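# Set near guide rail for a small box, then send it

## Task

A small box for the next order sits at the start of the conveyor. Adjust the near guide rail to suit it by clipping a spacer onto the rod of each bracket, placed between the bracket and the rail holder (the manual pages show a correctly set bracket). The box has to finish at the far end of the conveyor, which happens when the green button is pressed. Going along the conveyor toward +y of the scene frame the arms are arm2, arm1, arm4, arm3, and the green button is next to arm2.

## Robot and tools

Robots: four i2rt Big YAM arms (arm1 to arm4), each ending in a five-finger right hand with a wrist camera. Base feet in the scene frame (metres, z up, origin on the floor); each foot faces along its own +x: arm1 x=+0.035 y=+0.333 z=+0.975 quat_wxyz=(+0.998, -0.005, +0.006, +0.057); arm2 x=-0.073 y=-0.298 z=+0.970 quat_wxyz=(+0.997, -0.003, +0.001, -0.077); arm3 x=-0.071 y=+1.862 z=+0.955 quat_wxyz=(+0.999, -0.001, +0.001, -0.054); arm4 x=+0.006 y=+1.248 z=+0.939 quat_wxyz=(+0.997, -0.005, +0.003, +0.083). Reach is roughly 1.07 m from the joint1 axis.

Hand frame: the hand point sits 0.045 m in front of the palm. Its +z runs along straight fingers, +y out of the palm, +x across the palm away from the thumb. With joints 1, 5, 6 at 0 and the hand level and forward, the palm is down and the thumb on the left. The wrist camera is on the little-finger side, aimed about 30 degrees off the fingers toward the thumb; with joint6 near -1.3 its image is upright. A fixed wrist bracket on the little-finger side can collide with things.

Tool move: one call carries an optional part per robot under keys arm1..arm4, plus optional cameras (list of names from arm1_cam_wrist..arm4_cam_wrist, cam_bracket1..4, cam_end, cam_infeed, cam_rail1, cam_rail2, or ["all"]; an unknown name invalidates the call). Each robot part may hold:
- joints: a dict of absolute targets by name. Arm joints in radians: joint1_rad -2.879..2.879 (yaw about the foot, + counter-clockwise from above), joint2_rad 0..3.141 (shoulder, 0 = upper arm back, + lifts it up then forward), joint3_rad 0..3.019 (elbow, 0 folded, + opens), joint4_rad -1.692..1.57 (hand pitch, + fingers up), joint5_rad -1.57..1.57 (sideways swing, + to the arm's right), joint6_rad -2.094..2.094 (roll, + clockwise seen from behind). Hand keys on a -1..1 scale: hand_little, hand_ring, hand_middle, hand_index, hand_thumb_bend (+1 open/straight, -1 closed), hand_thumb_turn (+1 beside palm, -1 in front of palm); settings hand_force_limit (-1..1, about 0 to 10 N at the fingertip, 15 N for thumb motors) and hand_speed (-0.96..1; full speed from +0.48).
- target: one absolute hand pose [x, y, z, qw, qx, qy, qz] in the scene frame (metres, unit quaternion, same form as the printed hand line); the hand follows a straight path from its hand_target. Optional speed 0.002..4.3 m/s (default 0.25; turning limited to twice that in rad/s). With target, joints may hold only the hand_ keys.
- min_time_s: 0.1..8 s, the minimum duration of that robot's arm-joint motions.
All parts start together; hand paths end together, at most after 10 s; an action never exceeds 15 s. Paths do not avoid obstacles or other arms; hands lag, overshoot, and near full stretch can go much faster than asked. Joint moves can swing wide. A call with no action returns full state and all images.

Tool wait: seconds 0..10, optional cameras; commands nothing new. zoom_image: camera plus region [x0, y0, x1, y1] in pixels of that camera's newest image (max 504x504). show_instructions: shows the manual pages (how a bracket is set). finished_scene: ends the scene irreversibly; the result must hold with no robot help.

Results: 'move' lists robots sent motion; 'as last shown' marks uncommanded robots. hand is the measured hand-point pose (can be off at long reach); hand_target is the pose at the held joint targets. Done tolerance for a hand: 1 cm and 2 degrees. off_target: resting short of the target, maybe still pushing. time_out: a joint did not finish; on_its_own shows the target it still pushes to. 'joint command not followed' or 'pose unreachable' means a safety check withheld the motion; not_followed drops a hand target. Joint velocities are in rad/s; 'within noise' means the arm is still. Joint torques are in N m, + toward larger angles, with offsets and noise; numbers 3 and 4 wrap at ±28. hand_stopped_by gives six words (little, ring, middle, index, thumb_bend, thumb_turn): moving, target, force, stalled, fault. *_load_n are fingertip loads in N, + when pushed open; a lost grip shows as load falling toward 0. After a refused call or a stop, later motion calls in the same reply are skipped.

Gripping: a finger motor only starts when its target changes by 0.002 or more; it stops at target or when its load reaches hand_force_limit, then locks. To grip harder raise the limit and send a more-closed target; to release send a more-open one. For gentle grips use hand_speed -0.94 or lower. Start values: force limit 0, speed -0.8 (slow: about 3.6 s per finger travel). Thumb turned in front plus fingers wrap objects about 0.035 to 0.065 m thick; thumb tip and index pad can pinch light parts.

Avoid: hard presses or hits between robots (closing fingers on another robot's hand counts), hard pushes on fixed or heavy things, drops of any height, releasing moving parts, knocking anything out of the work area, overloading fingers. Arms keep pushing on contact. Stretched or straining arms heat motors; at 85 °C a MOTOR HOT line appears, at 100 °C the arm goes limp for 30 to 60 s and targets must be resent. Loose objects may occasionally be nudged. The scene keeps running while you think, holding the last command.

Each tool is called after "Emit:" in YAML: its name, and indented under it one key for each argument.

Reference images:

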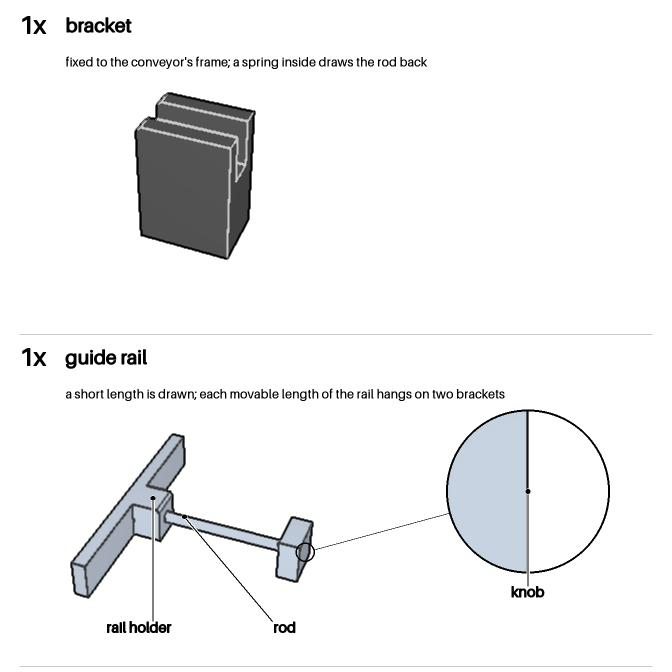

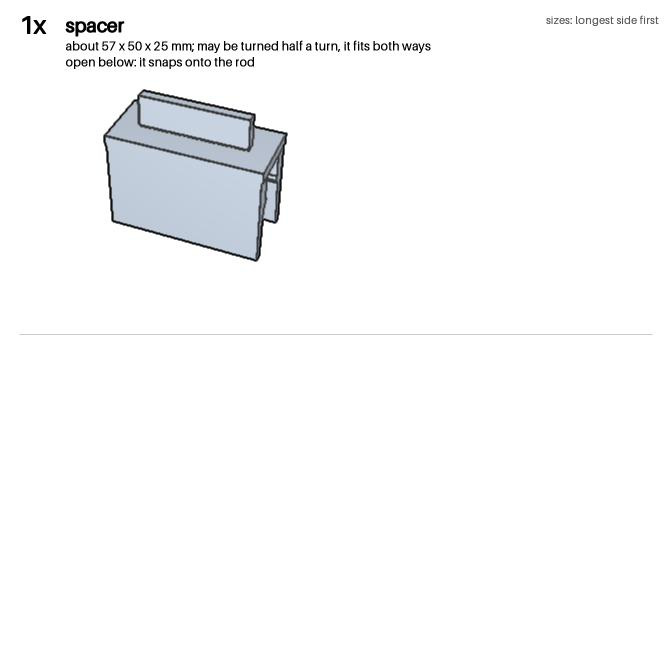

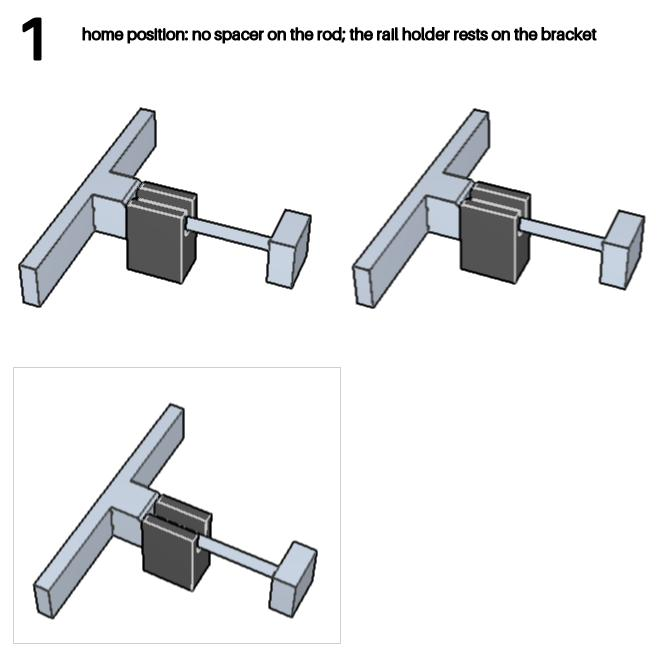

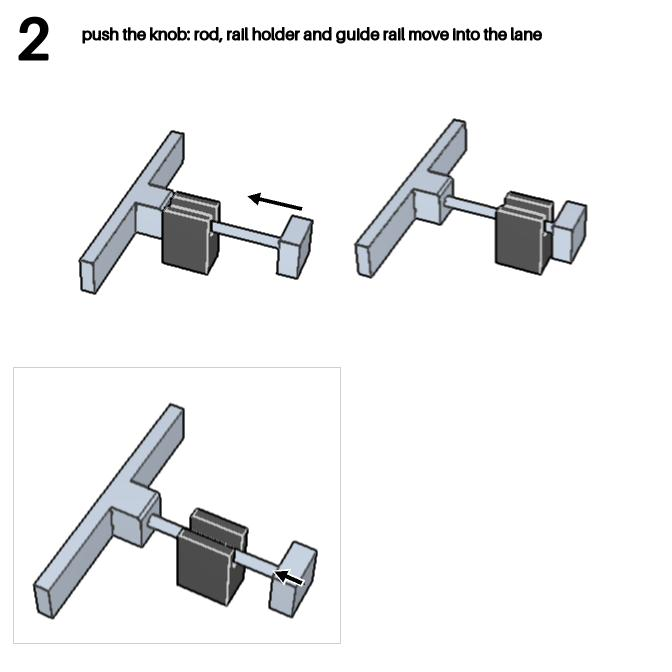

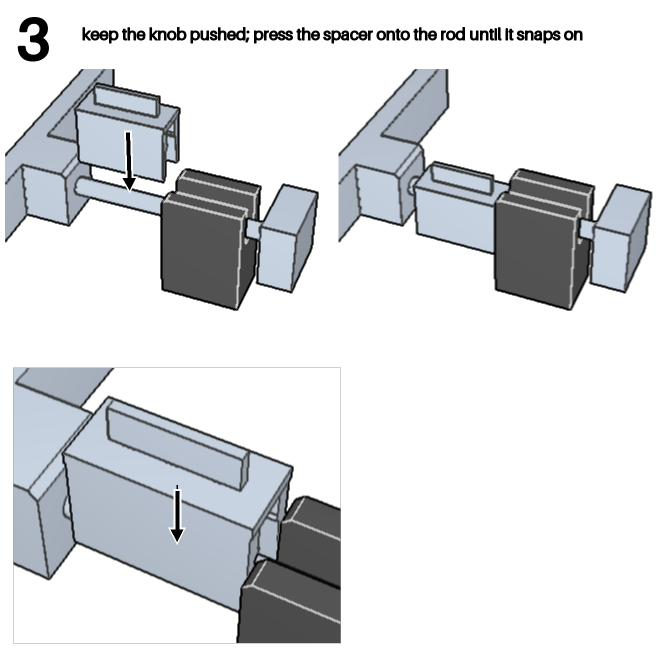

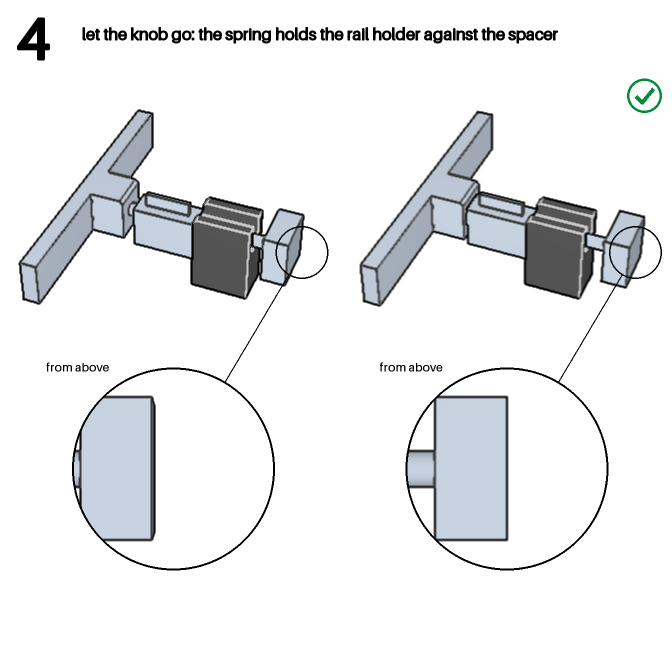

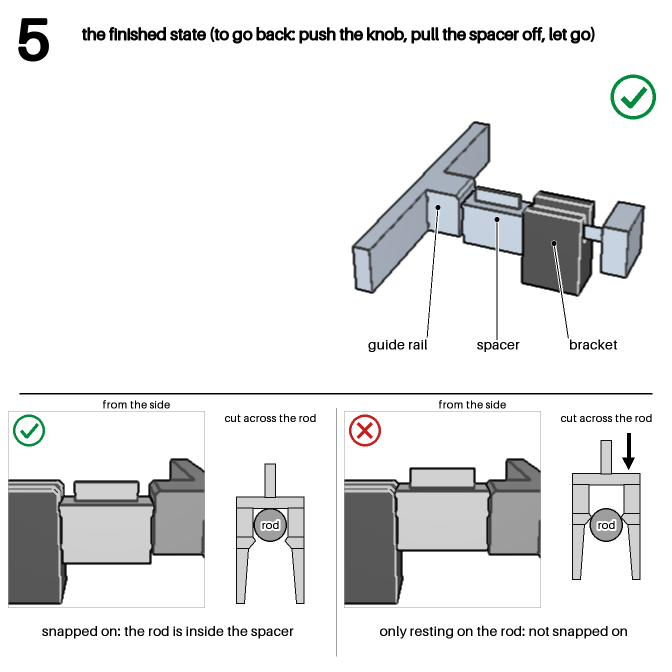

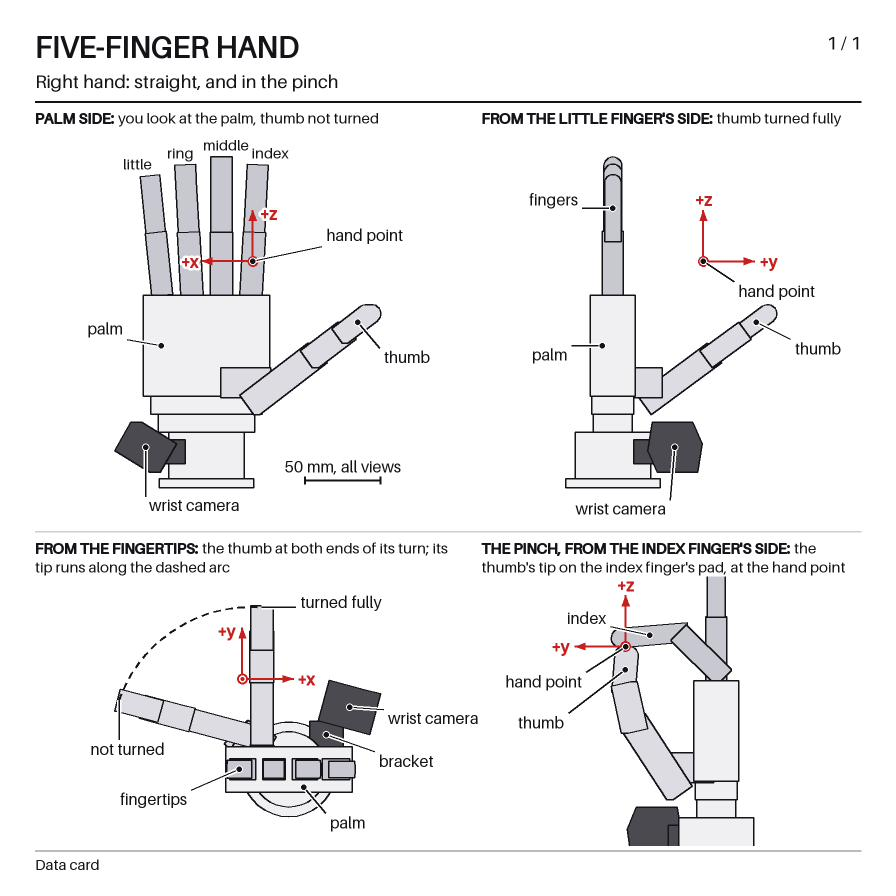

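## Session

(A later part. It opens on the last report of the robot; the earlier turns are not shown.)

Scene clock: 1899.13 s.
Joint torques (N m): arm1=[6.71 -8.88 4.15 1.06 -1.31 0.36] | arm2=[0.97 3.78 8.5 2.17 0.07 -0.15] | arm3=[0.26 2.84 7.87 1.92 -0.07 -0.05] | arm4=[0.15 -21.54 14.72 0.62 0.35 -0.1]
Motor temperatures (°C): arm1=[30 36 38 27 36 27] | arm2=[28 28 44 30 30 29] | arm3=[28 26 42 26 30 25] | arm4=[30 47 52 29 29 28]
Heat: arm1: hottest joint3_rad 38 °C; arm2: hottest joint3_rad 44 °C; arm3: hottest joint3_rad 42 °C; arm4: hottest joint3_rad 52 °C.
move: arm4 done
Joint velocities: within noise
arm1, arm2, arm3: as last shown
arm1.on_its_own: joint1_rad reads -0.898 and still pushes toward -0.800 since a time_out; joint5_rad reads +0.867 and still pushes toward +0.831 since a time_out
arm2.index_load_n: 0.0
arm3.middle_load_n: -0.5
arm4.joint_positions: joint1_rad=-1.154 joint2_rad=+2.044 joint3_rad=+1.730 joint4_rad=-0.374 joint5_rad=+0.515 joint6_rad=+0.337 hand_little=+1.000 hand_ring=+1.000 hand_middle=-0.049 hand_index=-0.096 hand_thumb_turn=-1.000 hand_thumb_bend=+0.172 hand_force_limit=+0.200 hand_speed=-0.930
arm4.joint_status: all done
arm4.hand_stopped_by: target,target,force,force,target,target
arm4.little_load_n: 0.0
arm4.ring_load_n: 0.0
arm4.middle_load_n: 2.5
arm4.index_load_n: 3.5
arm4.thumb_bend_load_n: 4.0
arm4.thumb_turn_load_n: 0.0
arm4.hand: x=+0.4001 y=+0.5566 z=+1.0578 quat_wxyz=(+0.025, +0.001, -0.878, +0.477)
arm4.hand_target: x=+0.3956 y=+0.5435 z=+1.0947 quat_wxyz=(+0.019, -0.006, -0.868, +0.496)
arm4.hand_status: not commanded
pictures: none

Emit:
move:
  arm4: {"target":[0.3975,0.537,1.056,-0.015,0.002,0.868,-0.496],"speed":0.06}
  cameras: ["cam_bracket1"]

Emit:
zoom_image:
  camera: "cam_bracket1"
  region: [400, 70, 600, 270]

Scene clock: 1906.33 s.
Joint torques (N m): arm1=[7.41 -9.11 4.15 1.16 -1.33 0.36] | arm2=[0.97 3.78 8.5 2.18 0.07 -0.15] | arm3=[0.26 2.84 7.88 1.91 -0.08 -0.05] | arm4=[0.03 -18.78 11.49 2.15 0.08 -0.16]
Motor temperatures (°C): arm1=[30 36 38 27 36 27] | arm2=[28 28 44 30 30 29] | arm3=[28 26 42 26 30 25] | arm4=[30 46 52 29 29 28]
Heat: arm1: hottest joint3_rad 38 °C; arm2: hottest joint3_rad 44 °C; arm3: hottest joint3_rad 42 °C; arm4: hottest joint3_rad 52 °C.
move: arm4 off_target
Joint velocities: within noise
arm1.joint_positions: joint1_rad=-0.898 joint2_rad=+2.047 joint3_rad=+0.502 joint4_rad=+1.527 joint5_rad=+0.867 joint6_rad=-1.589 hand_little=-0.950 hand_ring=-0.950 hand_middle=-1.000 hand_index=-1.000 hand_thumb_turn=-0.950 hand_thumb_bend=+1.000 hand_force_limit=+0.400 hand_speed=+0.000
arm1.joint_status: not commanded
arm1.hand_stopped_by: target,target,target,target,target,target
arm1.little_load_n: 0.0
arm1.ring_load_n: 0.0
arm1.middle_load_n: 0.0
arm1.index_load_n: 0.0
arm1.thumb_bend_load_n: 0.0
arm1.thumb_turn_load_n: 0.0
arm1.on_its_own: joint1_rad reads -0.898 and still pushes toward -0.800 since a time_out; joint5_rad reads +0.867 and still pushes toward +0.831 since a time_out
arm1.hand: x=+0.1984 y=-0.0959 z=+0.9995 quat_wxyz=(+0.530, +0.490, -0.510, +0.468)
arm1.hand_target: x=+0.2573 y=-0.0887 z=+0.9930 quat_wxyz=(+0.491, +0.516, -0.483, +0.509)
arm1.hand_status: not commanded
arm2.joint_positions: joint1_rad=+0.146 joint2_rad=+0.560 joint3_rad=+1.336 joint4_rad=-1.211 joint5_rad=+0.058 joint6_rad=-1.149 hand_little=+1.000 hand_ring=+1.000 hand_middle=+1.000 hand_index=+1.000 hand_thumb_turn=+1.000 hand_thumb_bend=+1.000 hand_force_limit=+0.000 hand_speed=-0.800
arm2.joint_status: not commanded
arm2.hand_stopped_by: target,target,target,target,target,target
arm2.little_load_n: 0.0
arm2.ring_load_n: 0.0
arm2.middle_load_n: 0.0
arm2.index_load_n: 0.0
arm2.thumb_bend_load_n: 0.0
arm2.thumb_turn_load_n: 0.0
arm2.hand: x=+0.1562 y=-0.3514 z=+1.4671 quat_wxyz=(-0.084, +0.821, -0.194, +0.530)
arm2.hand_target: x=+0.1552 y=-0.3513 z=+1.4789 quat_wxyz=(-0.086, +0.814, -0.192, +0.541)
arm2.hand_status: not commanded
arm3.joint_positions: joint1_rad=-0.183 joint2_rad=+0.625 joint3_rad=+1.366 joint4_rad=-1.295 joint5_rad=-0.032 joint6_rad=-1.281 hand_little=+1.000 hand_ring=+1.000 hand_middle=+1.000 hand_index=+1.000 hand_thumb_turn=+1.000 hand_thumb_bend=+1.000 hand_force_limit=+0.000 hand_speed=-0.800
arm3.joint_status: not commanded
arm3.hand_stopped_by: target,target,target,target,target,target
arm3.little_load_n: 0.0
arm3.ring_load_n: 0.0
arm3.middle_load_n: 0.0
arm3.index_load_n: 0.0
arm3.thumb_bend_load_n: 0.0
arm3.thumb_turn_load_n: 0.0
arm3.hand: x=+0.1496 y=+1.7528 z=+1.4379 quat_wxyz=(-0.013, +0.840, -0.242, +0.485)
arm3.hand_target: x=+0.1488 y=+1.7531 z=+1.4458 quat_wxyz=(-0.013, +0.836, -0.241, +0.494)
arm3.hand_status: not commanded
arm4.joint_positions: joint1_rad=-1.157 joint2_rad=+2.055 joint3_rad=+1.730 joint4_rad=-0.323 joint5_rad=+0.507 joint6_rad=+0.335 hand_little=+1.000 hand_ring=+1.000 hand_middle=-0.049 hand_index=-0.096 hand_thumb_turn=-1.000 hand_thumb_bend=+0.172 hand_force_limit=+0.200 hand_speed=-0.930
arm4.joint_status: not commanded
arm4.hand_stopped_by: target,target,force,force,target,target
arm4.little_load_n: 0.0
arm4.ring_load_n: 0.0
arm4.middle_load_n: 2.0
arm4.index_load_n: 3.5
arm4.thumb_bend_load_n: 3.5
arm4.thumb_turn_load_n: 0.0
arm4.hand: x=+0.4048 y=+0.5476 z=+1.0584 quat_wxyz=(+0.013, -0.004, -0.871, +0.491)
arm4.hand_target: x=+0.3976 y=+0.5374 z=+1.0566 quat_wxyz=(+0.015, -0.002, -0.868, +0.496)
arm4.hand_status: off_target (0.013 m and 0.8 deg from the pose sent, 0.020 m and 2.7 deg at the start)

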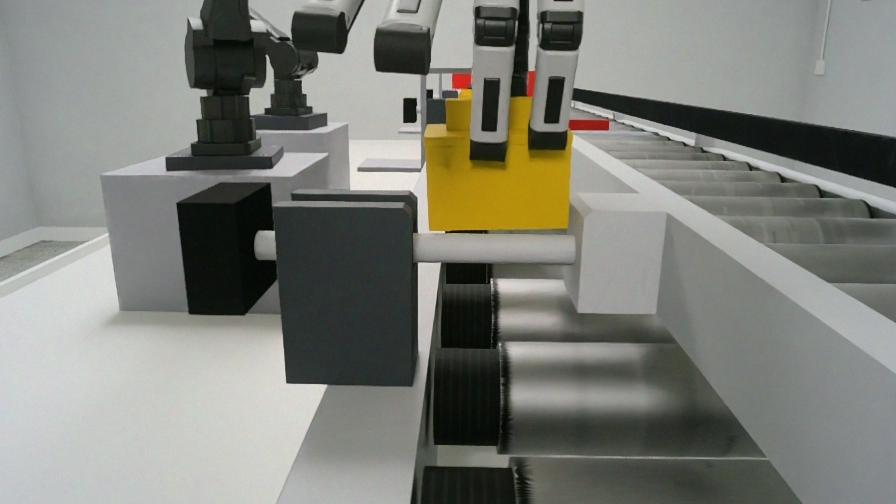

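Scaled by 2.520.

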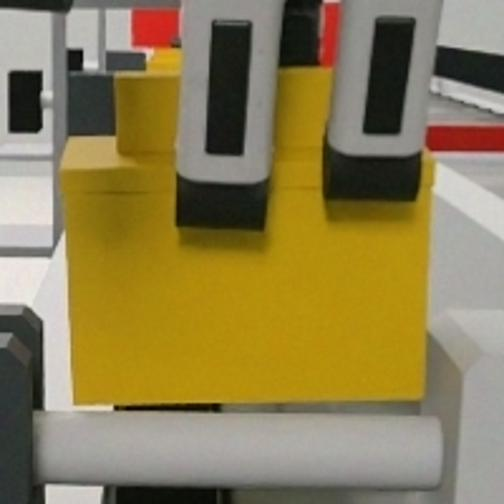

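Emit:
move:
  arm4: {"target":[0.397,0.537,1.072,-0.0107,-0.0696,0.8288,-0.5548],"speed":0.06}
  cameras: ["cam_bracket1","arm4_cam_wrist"]

Emit:
zoom_image:
  camera: "cam_bracket1"
  region: [400, 70, 600, 270]

Scene clock: 1918.73 s.
Joint torques (N m): arm1=[7.18 -8.53 4.21 1.05 -1.32 0.33] | arm2=[1.03 3.78 8.51 2.17 0.07 -0.15] | arm3=[0.21 2.84 7.88 1.89 -0.08 -0.05] | arm4=[-0.09 -21.66 10.51 2.21 0 -0.15]
Motor temperatures (°C): arm1=[30 36 38 27 36 27] | arm2=[28 28 44 30 30 29] | arm3=[28 26 42 26 30 25] | arm4=[30 47 52 29 29 28]
Heat: arm1: hottest joint3_rad 38 °C; arm2: hottest joint3_rad 44 °C; arm3: hottest joint3_rad 42 °C; arm4: hottest joint3_rad 52 °C.
move: arm4 off_target
Joint velocities: within noise
arm1, arm2, arm3: as last shown
arm1.thumb_turn_load_n: 0.5
arm1.on_its_own: joint1_rad reads -0.898 and still pushes toward -0.800 since a time_out; joint5_rad reads +0.867 and still pushes toward +0.831 since a time_out
arm2.thumb_bend_load_n: 0.5
arm4.joint_positions: joint1_rad=-1.159 joint2_rad=+2.044 joint3_rad=+1.616 joint4_rad=-0.075 joint5_rad=+0.461 joint6_rad=+0.136 hand_little=+1.000 hand_ring=+1.000 hand_middle=-0.049 hand_index=-0.097 hand_thumb_turn=-1.000 hand_thumb_bend=+0.170 hand_force_limit=+0.200 hand_speed=-0.930
arm4.joint_status: not commanded
arm4.hand_stopped_by: target,target,force,force,target,target
arm4.little_load_n: 0.0
arm4.ring_load_n: 0.0
arm4.middle_load_n: 0.0
arm4.index_load_n: 0.0
arm4.thumb_bend_load_n: 0.0
arm4.thumb_turn_load_n: 0.0
arm4.hand: x=+0.4051 y=+0.5443 z=+1.0469 quat_wxyz=(+0.013, +0.072, -0.840, +0.538)
arm4.hand_target: x=+0.3964 y=+0.5362 z=+1.0713 quat_wxyz=(+0.011, +0.070, -0.829, +0.555)
arm4.hand_status: off_target (0.027 m and 2.4 deg from the pose sent, 0.019 m and 12.2 deg at the start)
pictures: arm4_cam_wrist, cam_bracket1

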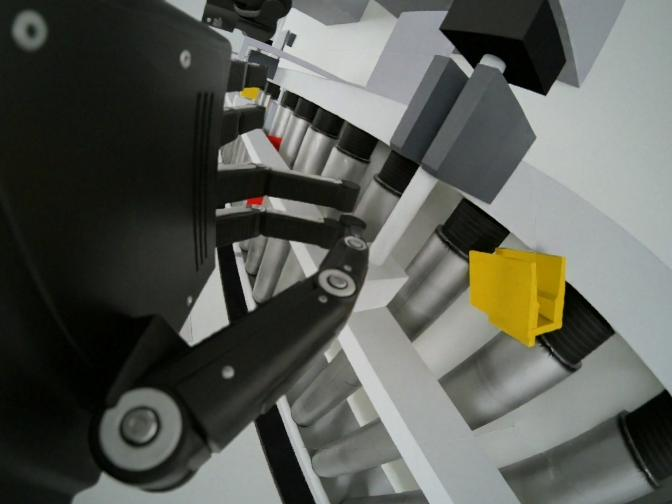

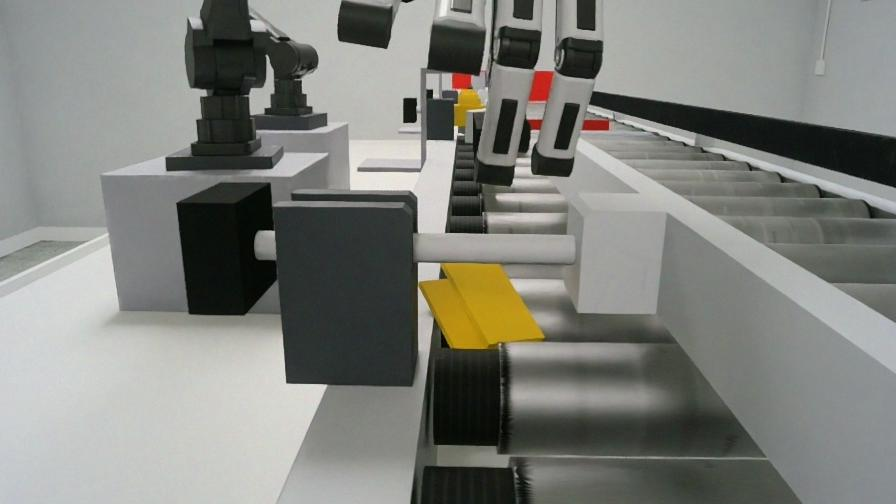

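Scaled by 2.520.

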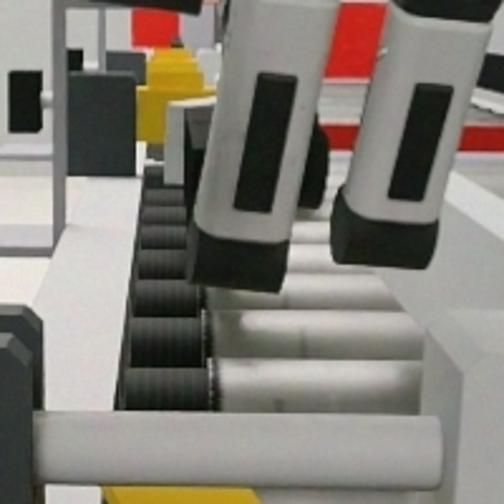

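Emit:
move:
  arm4: {"target":[0.33,0.62,1.20,0,0,0.8434,-0.5373],"speed":0.15,"joints":{"hand_index":0.1,"hand_middle":0.1,"hand_speed":0}}
  cameras: ["cam_bracket1","arm4_cam_wrist","cam_rail1","cam_rail2","cam_bracket2","cam_infeed","cam_end"]

Emit:
zoom_image:
  camera: "cam_bracket1"
  region: [380, 200, 620, 440]

Emit:
zoom_image:
  camera: "cam_rail1"
  region: [220, 170, 420, 340]

Emit:
zoom_image:
  camera: "arm4_cam_wrist"
  region: [300, 100, 560, 360]

Scene clock: 1926.30 s.
Joint torques (N m): arm1=[7.36 -8.82 4.33 1.24 -1.33 0.32] | arm2=[0.97 3.78 8.49 2.15 0.07 -0.15] | arm3=[0.26 2.84 7.87 1.91 -0.08 -0.05] | arm4=[0.21 -15.68 11.51 0.79 0.49 0.23]
Motor temperatures (°C): arm1=[30 36 38 27 36 27] | arm2=[28 28 44 30 30 29] | arm3=[28 26 42 26 30 25] | arm4=[30 47 52 29 29 28]
Heat: arm1: hottest joint3_rad 38 °C; arm2: hottest joint3_rad 44 °C; arm3: hottest joint3_rad 42 °C; arm4: hottest joint3_rad 52 °C.
move: arm4 off_target
Joint velocities: within noise
arm1, arm2, arm3: as last shown
arm1.on_its_own: joint1_rad reads -0.898 and still pushes toward -0.800 since a time_out; joint5_rad reads +0.867 and still pushes toward +0.831 since a time_out
arm2.thumb_bend_load_n: 0.0
arm3.middle_load_n: 0.5
arm4.joint_positions: joint1_rad=-1.180 joint2_rad=+1.671 joint3_rad=+1.478 joint4_rad=-0.311 joint5_rad=+0.476 joint6_rad=+0.239 hand_little=+1.000 hand_ring=+1.000 hand_middle=+0.100 hand_index=+0.100 hand_thumb_turn=-1.000 hand_thumb_bend=+0.170 hand_force_limit=+0.200 hand_speed=+0.000
arm4.joint_status: all done
arm4.hand_stopped_by: target,target,target,target,target,target
arm4.little_load_n: 0.0
arm4.ring_load_n: 0.0
arm4.middle_load_n: 0.0
arm4.index_load_n: 0.0
arm4.thumb_bend_load_n: 0.0
arm4.thumb_turn_load_n: 0.0
arm4.hand: x=+0.3410 y=+0.6209 z=+1.1980 quat_wxyz=(-0.002, +0.016, -0.842, +0.539)
arm4.hand_target: x=+0.3312 y=+0.6183 z=+1.2016 quat_wxyz=(-0.001, +0.000, -0.843, +0.538)
arm4.hand_status: off_target (0.011 m and 1.8 deg from the pose sent, 0.187 m and 8.4 deg at the start)
pictures: arm4_cam_wrist, cam_bracket1, cam_bracket2, cam_end, cam_infeed, cam_rail1, cam_rail2

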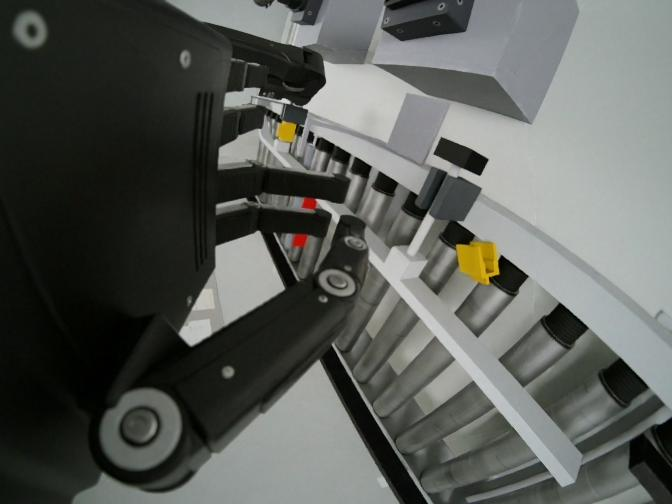

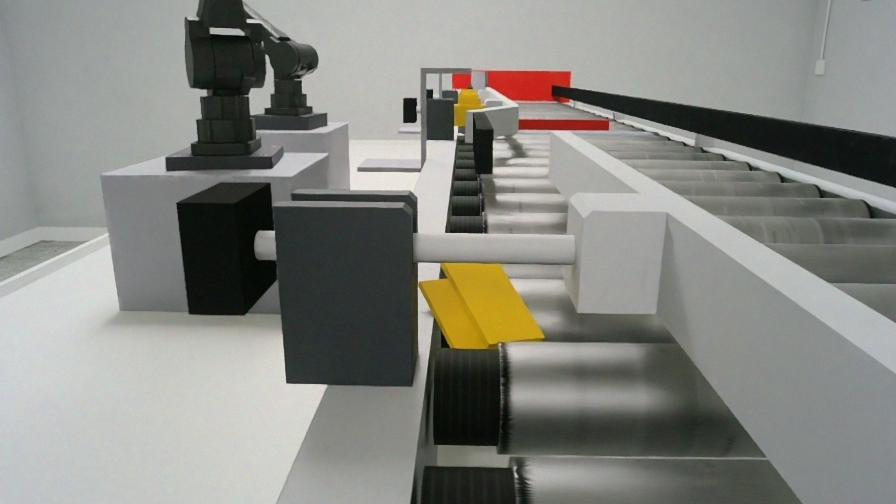

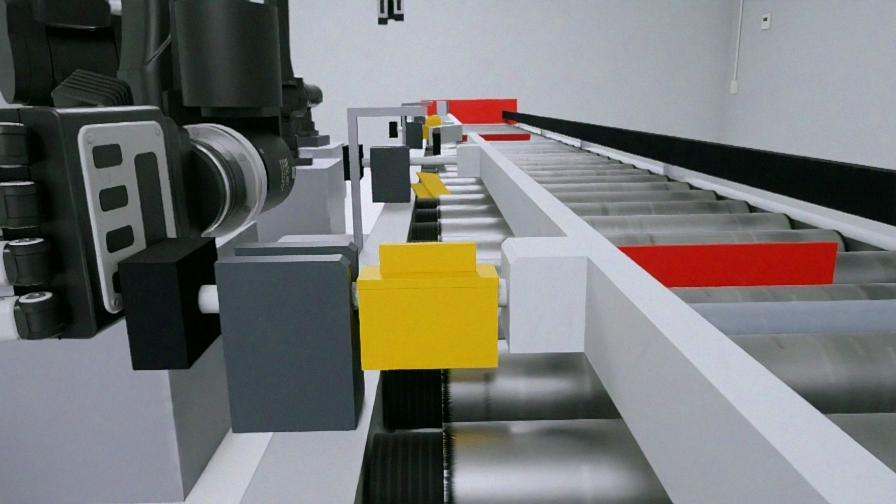

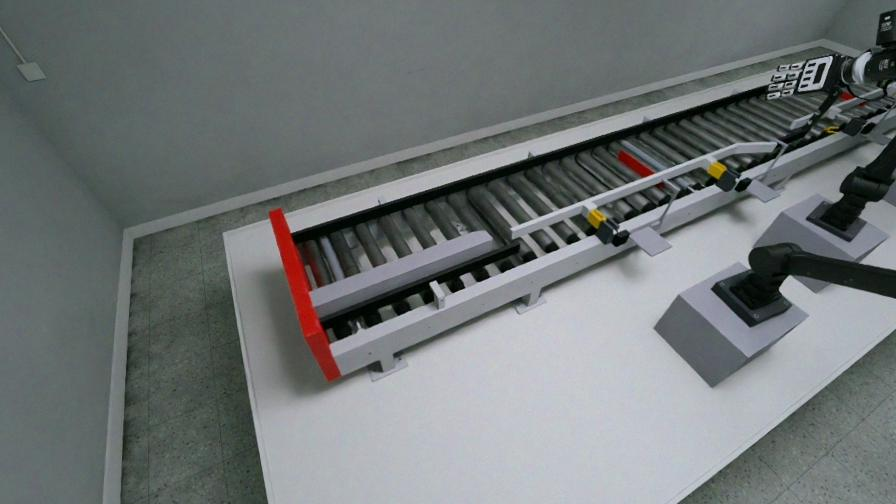

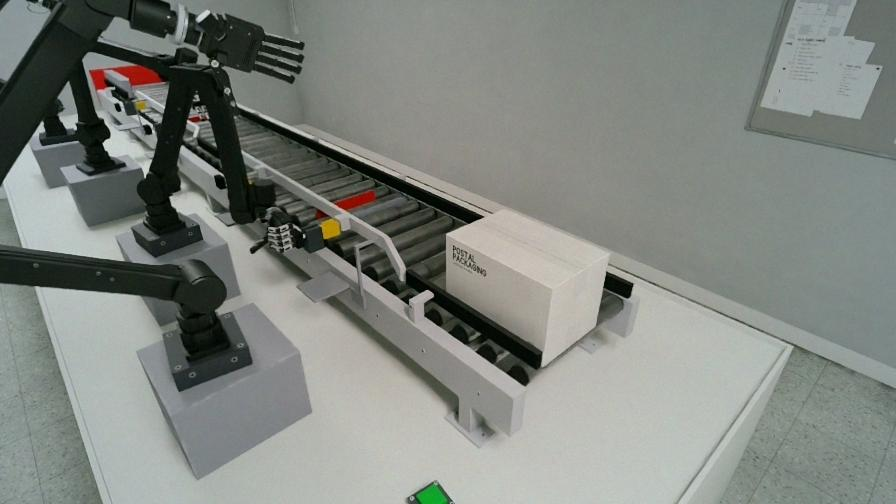

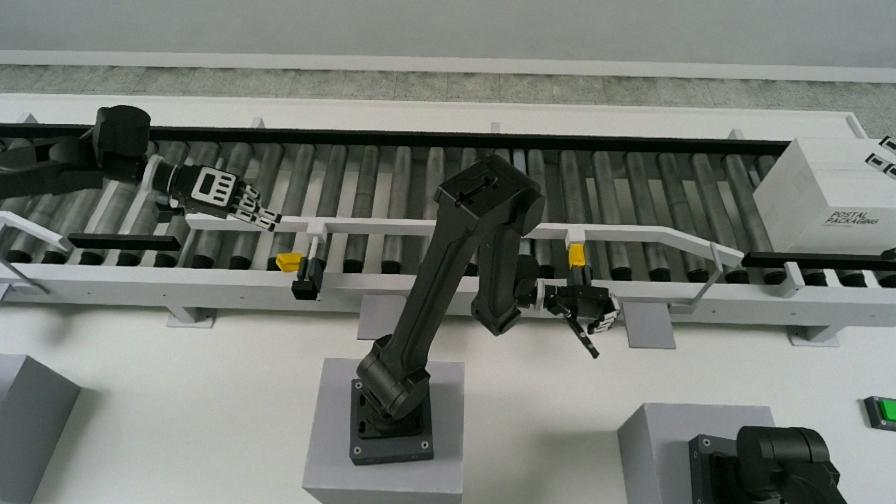

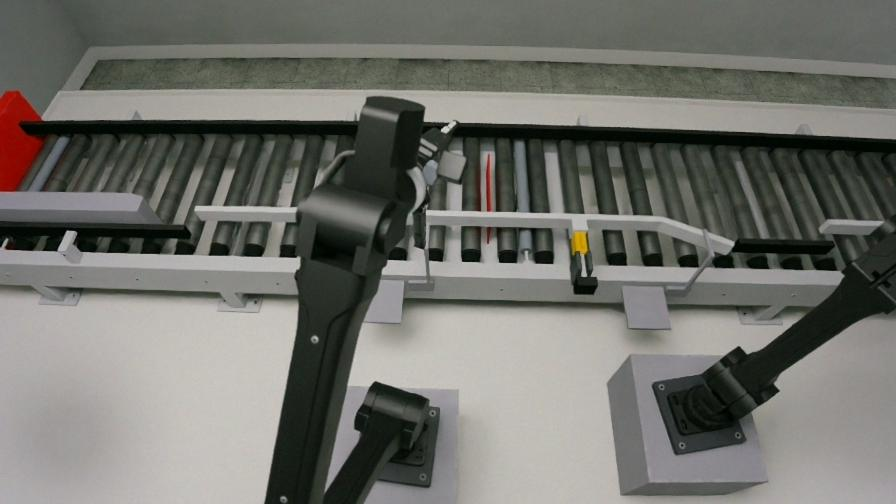

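Scaled by 2.100.

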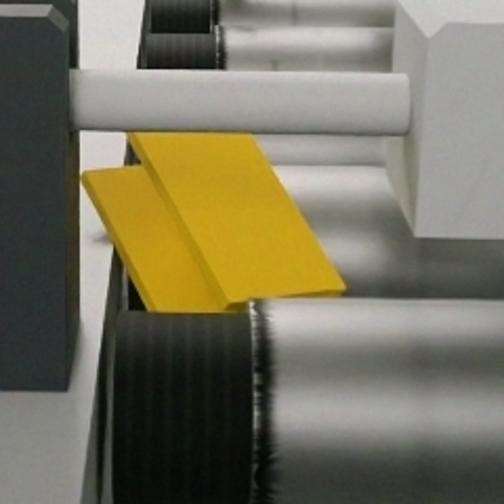

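Scaled by 2.520.

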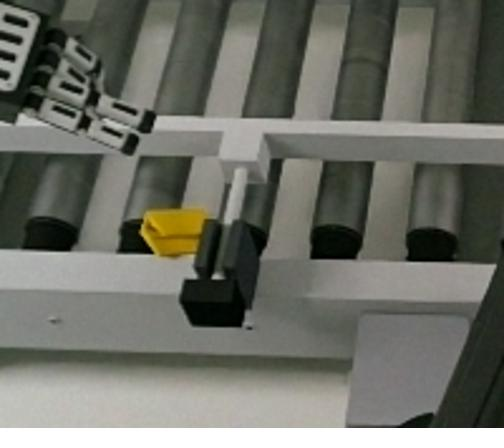

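Scaled by 1.938 from the camera's image (finer frame: 960x720).

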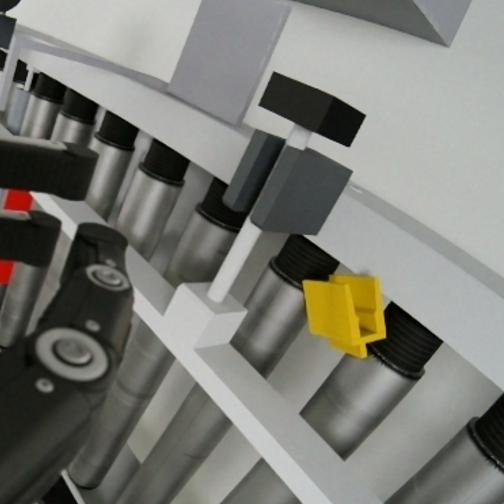

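Emit:
move:
  arm4: {"target":[0.31,0.65,1.08,0,0,0.8434,-0.5373],"speed":0.12,"joints":{"hand_index":1,"hand_middle":1,"hand_thumb_bend":1,"hand_thumb_turn":1}}
  cameras: ["arm4_cam_wrist","cam_bracket1"]

Emit:
zoom_image:
  camera: "arm4_cam_wrist"
  region: [300, 150, 520, 370]

Scene clock: 1938.33 s.
Joint torques (N m): arm1=[6.83 -8.94 4.03 1.18 -1.3 0.35] | arm2=[0.97 3.78 8.51 2.15 0.07 -0.15] | arm3=[0.21 2.84 7.88 1.91 -0.08 -0.05] | arm4=[0.09 -13.68 10.56 2.24 0.5 0.21]
Motor temperatures (°C): arm1=[30 36 37 27 36 27] | arm2=[28 28 44 30 30 29] | arm3=[28 26 42 26 30 25] | arm4=[30 46 52 29 29 28]
Heat: arm1: hottest joint3_rad 37 °C; arm2: hottest joint3_rad 44 °C; arm3: hottest joint3_rad 42 °C; arm4: hottest joint3_rad 52 °C.
move: arm4 off_target
Joint velocities: within noise
arm1, arm2, arm3: as last shown
arm1.on_its_own: joint1_rad reads -0.898 and still pushes toward -0.800 since a time_out; joint5_rad reads +0.867 and still pushes toward +0.831 since a time_out
arm2.thumb_bend_load_n: 0.5
arm2.thumb_turn_load_n: 0.5
arm3.middle_load_n: 0.0
arm4.joint_positions: joint1_rad=-1.180 joint2_rad=+1.670 joint3_rad=+1.151 joint4_rad=-0.015 joint5_rad=+0.476 joint6_rad=+0.232 hand_little=+1.000 hand_ring=+1.000 hand_middle=+1.000 hand_index=+1.000 hand_thumb_turn=+1.000 hand_thumb_bend=+1.000 hand_force_limit=+0.200 hand_speed=+0.000
arm4.joint_status: all done
arm4.hand_stopped_by: target,target,target,target,target,target
arm4.little_load_n: 0.0
arm4.ring_load_n: 0.0
arm4.middle_load_n: 0.0
arm4.index_load_n: 0.0
arm4.thumb_bend_load_n: 0.0
arm4.thumb_turn_load_n: 0.0
arm4.hand: x=+0.3142 y=+0.6610 z=+1.0757 quat_wxyz=(+0.006, +0.022, -0.849, +0.528)
arm4.hand_target: x=+0.3084 y=+0.6516 z=+1.0806 quat_wxyz=(+0.002, +0.003, -0.843, +0.537)
arm4.hand_status: off_target (0.013 m and 2.9 deg from the pose sent, 0.125 m and 1.8 deg at the start)

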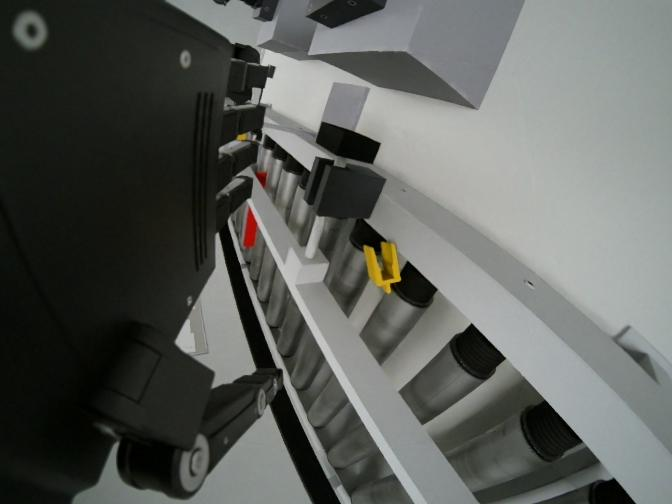

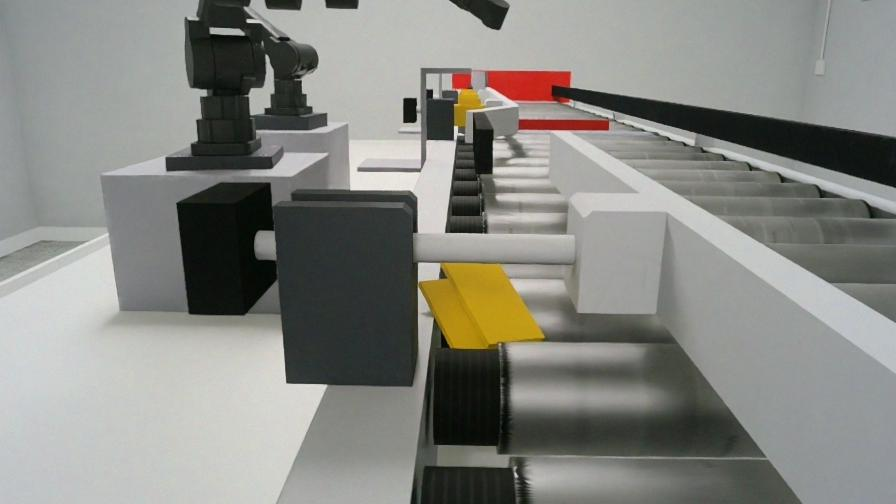

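Scaled by 2.291 from the camera's image (finer frame: 960x720).

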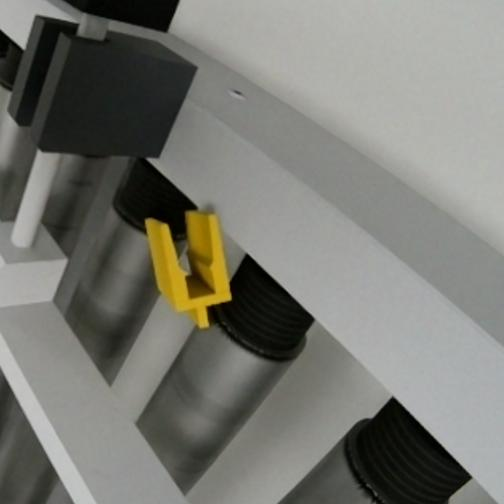

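Emit:
move:
  arm4: {"target":[0.314,0.61,1.06,0,0,0.9659,-0.2588],"speed":0.12,"joints":{"hand_index":-1,"hand_middle":-1,"hand_ring":-1,"hand_little":-1}}
  cameras: ["arm4_cam_wrist","cam_bracket1"]

Emit:
zoom_image:
  camera: "arm4_cam_wrist"
  region: [280, 150, 500, 370]

Scene clock: 1994.33 s.
Joint torques (N m): arm1=[7.3 -9.47 4.16 1.14 -1.33 0.36] | arm2=[0.91 3.84 8.5 2.18 0.07 -0.15] | arm3=[0.26 2.84 7.87 1.91 -0.08 -0.05] | arm4=[0.15 -17.61 15.65 0.09 -0.04 0.23]
Motor temperatures (°C): arm1=[30 36 37 27 36 27] | arm2=[28 28 44 30 30 29] | arm3=[28 26 43 26 30 25] | arm4=[30 44 53 29 29 28]
Heat: arm1: hottest joint3_rad 37 °C; arm2: hottest joint3_rad 44 °C; arm3: hottest joint3_rad 43 °C; arm4: hottest joint3_rad 53 °C.
move: arm4 off_target
Joint velocities: within noise
arm1, arm2, arm3: as last shown
arm1.on_its_own: joint1_rad reads -0.898 and still pushes toward -0.800 since a time_out; joint5_rad reads +0.867 and still pushes toward +0.831 since a time_out
arm2.thumb_bend_load_n: 0.0
arm2.thumb_turn_load_n: 0.0
arm4.joint_positions: joint1_rad=-1.292 joint2_rad=+2.001 joint3_rad=+1.789 joint4_rad=-0.918 joint5_rad=+0.206 joint6_rad=+0.363 hand_little=-1.000 hand_ring=-1.000 hand_middle=-1.000 hand_index=-1.000 hand_thumb_turn=+1.000 hand_thumb_bend=+1.000 hand_force_limit=+0.200 hand_speed=+0.000
arm4.joint_status: all done
arm4.hand_stopped_by: target,target,target,target,target,target
arm4.little_load_n: 0.5
arm4.ring_load_n: 0.0
arm4.middle_load_n: 0.0
arm4.index_load_n: 0.0
arm4.thumb_bend_load_n: 0.0
arm4.thumb_turn_load_n: 0.0
arm4.hand: x=+0.3124 y=+0.6295 z=+1.0433 quat_wxyz=(+0.009, +0.018, -0.969, +0.245)
arm4.hand_target: x=+0.3135 y=+0.6119 z=+1.0596 quat_wxyz=(-0.001, +0.001, -0.966, +0.258)
arm4.hand_status: off_target (0.026 m and 2.8 deg from the pose sent, 0.053 m and 33.9 deg at the start)

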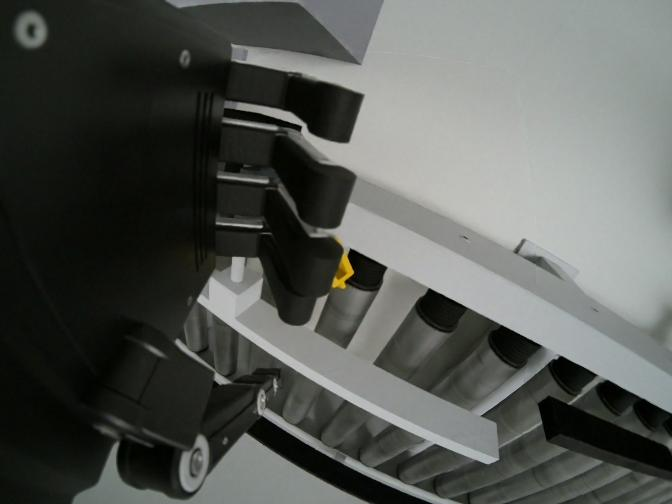

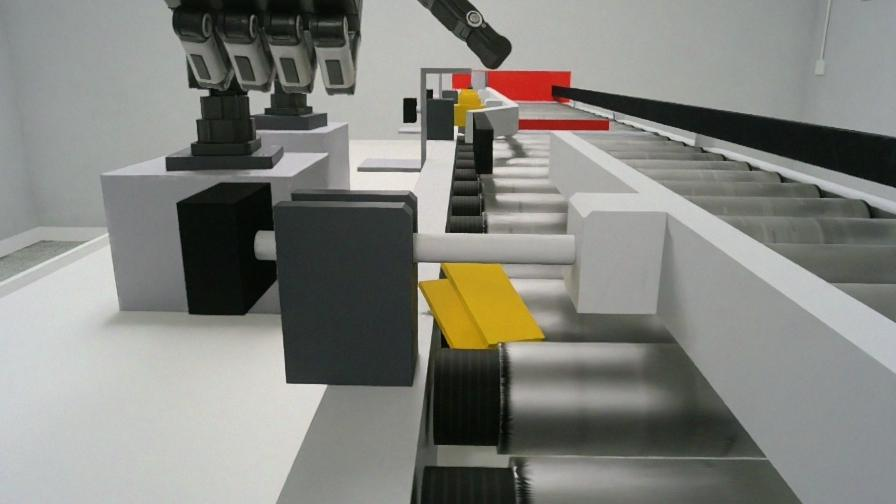

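Scaled by 2.291 from the camera's image (finer frame: 960x720).

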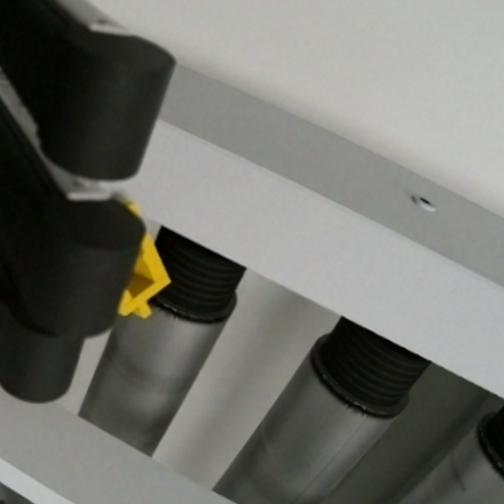

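Emit:
move:
  arm4: {"target":[0.37,0.67,1.12,0.38,0.5964,-0.5964,0.38],"speed":0.2,"joints":{"hand_thumb_turn":-1}}

Emit:
move:
  arm4: {"target":[0.375,0.634,1.075,0.38,0.5964,-0.5964,0.38],"speed":0.1}
  cameras: ["arm4_cam_wrist","cam_bracket1","cam_rail1"]

Scene clock: 2014.33 s.
Joint torques (N m): arm1=[7.41 -9.17 4.22 1.13 -1.3 0.34] | arm2=[0.97 3.84 8.51 2.17 0.07 -0.15] | arm3=[0.26 2.84 7.88 1.91 -0.08 -0.05] | arm4=[2.02 -18.78 10.28 1.94 0.53 -0.19]
Motor temperatures (°C): arm1=[30 36 37 27 36 27] | arm2=[28 28 44 30 30 29] | arm3=[28 26 43 26 30 25] | arm4=[30 43 57 29 29 28]
Heat: arm1: hottest joint3_rad 37 °C; arm2: hottest joint3_rad 44 °C; arm3: hottest joint3_rad 43 °C; arm4: hottest joint3_rad 57 °C.
move: arm4 off_target
Joint velocities: within noise
arm1, arm2, arm3: as last shown
arm1.thumb_bend_load_n: -0.5
arm1.on_its_own: joint1_rad reads -0.898 and still pushes toward -0.800 since a time_out; joint5_rad reads +0.867 and still pushes toward +0.831 since a time_out
arm4.joint_positions: joint1_rad=-0.959 joint2_rad=+1.855 joint3_rad=+1.426 joint4_rad=-0.210 joint5_rad=+0.697 joint6_rad=-1.131 hand_little=-1.000 hand_ring=-1.000 hand_middle=-1.000 hand_index=-1.000 hand_thumb_turn=-1.000 hand_thumb_bend=+1.000 hand_force_limit=+0.200 hand_speed=+0.000
arm4.joint_status: all done
arm4.hand_stopped_by: target,target,target,target,target,target
arm4.little_load_n: 0.0
arm4.ring_load_n: 0.0
arm4.middle_load_n: 0.0
arm4.index_load_n: 0.0
arm4.thumb_bend_load_n: 0.0
arm4.thumb_turn_load_n: 0.0
arm4.hand: x=+0.3630 y=+0.6653 z=+1.0997 quat_wxyz=(+0.379, +0.595, -0.607, +0.364)
arm4.hand_target: x=+0.3699 y=+0.6678 z=+1.1196 quat_wxyz=(+0.382, +0.593, -0.597, +0.381)
arm4.hand_status: off_target (0.022 m and 2.2 deg from the pose sent, 0.104 m and 93.5 deg at the start)
pictures: none

Scene clock: 2015.57 s.
Joint torques (N m): arm1=[7.24 -8.64 4.23 1.18 -1.32 0.37] | arm2=[0.91 3.78 8.5 2.17 0.07 -0.14] | arm3=[0.21 2.84 7.88 1.91 -0.08 -0.05] | arm4=[0.21 -17.26 13.29 1.94 0.17 -0.19]
Motor temperatures (°C): arm1=[30 36 37 27 36 27] | arm2=[28 28 44 30 30 29] | arm3=[28 26 43 26 30 25] | arm4=[30 43 57 29 29 28]
Heat: arm1: hottest joint3_rad 37 °C; arm2: hottest joint3_rad 44 °C; arm3: hottest joint3_rad 43 °C; arm4: hottest joint3_rad 57 °C.
move: arm4 off_target
Joint velocities: within noise
arm1, arm2, arm3: as last shown
arm1.thumb_turn_load_n: 0.0
arm1.on_its_own: joint1_rad reads -0.898 and still pushes toward -0.800 since a time_out; joint5_rad reads +0.867 and still pushes toward +0.831 since a time_out
arm4.joint_positions: joint1_rad=-0.967 joint2_rad=+1.940 joint3_rad=+1.426 joint4_rad=-0.127 joint5_rad=+0.673 joint6_rad=-1.157 hand_little=-1.000 hand_ring=-1.000 hand_middle=-1.000 hand_index=-1.000 hand_thumb_turn=-1.000 hand_thumb_bend=+1.000 hand_force_limit=+0.200 hand_speed=+0.000
arm4.joint_status: not commanded
arm4.hand_stopped_by: target,target,target,target,target,target
arm4.little_load_n: 0.0
arm4.ring_load_n: 0.0
arm4.middle_load_n: 0.0
arm4.index_load_n: 0.0
arm4.thumb_bend_load_n: 0.0
arm4.thumb_turn_load_n: 0.0
arm4.hand: x=+0.3713 y=+0.6516 z=+1.0544 quat_wxyz=(+0.376, +0.607, -0.600, +0.361)
arm4.hand_target: x=+0.3744 y=+0.6355 z=+1.0749 quat_wxyz=(+0.380, +0.597, -0.596, +0.379)
arm4.hand_status: off_target (0.027 m and 2.6 deg from the pose sent, 0.042 m and 2.2 deg at the start)

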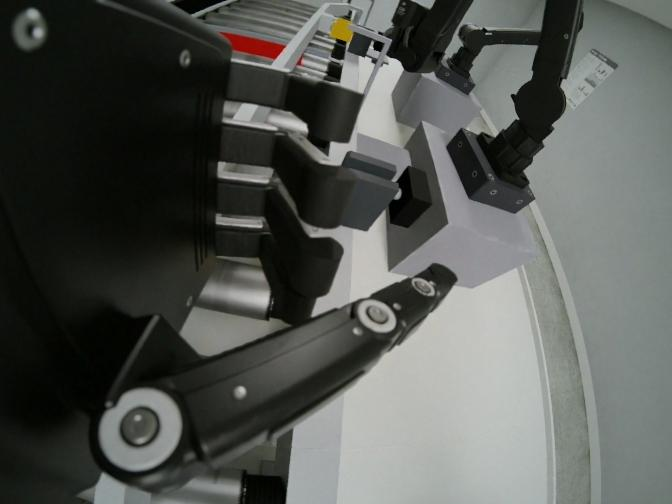

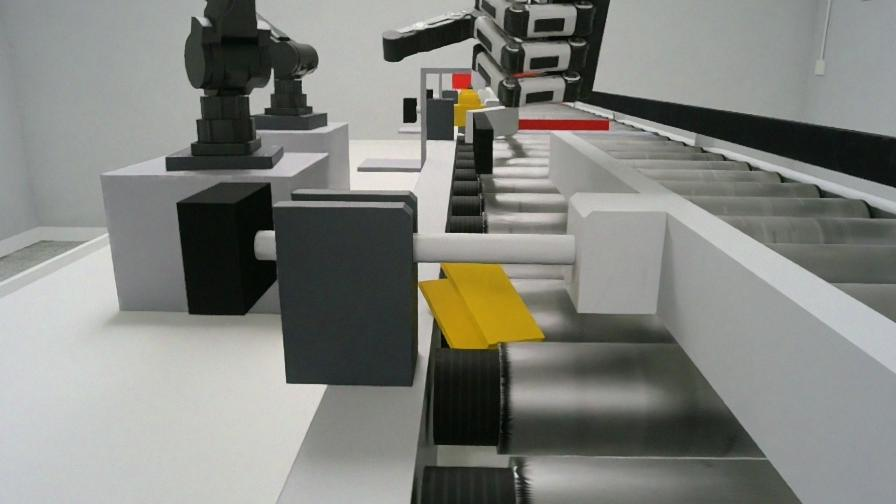

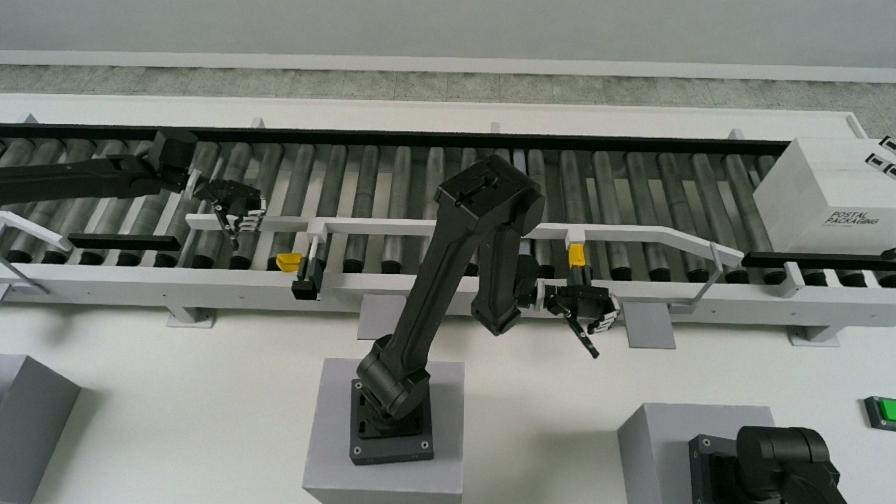

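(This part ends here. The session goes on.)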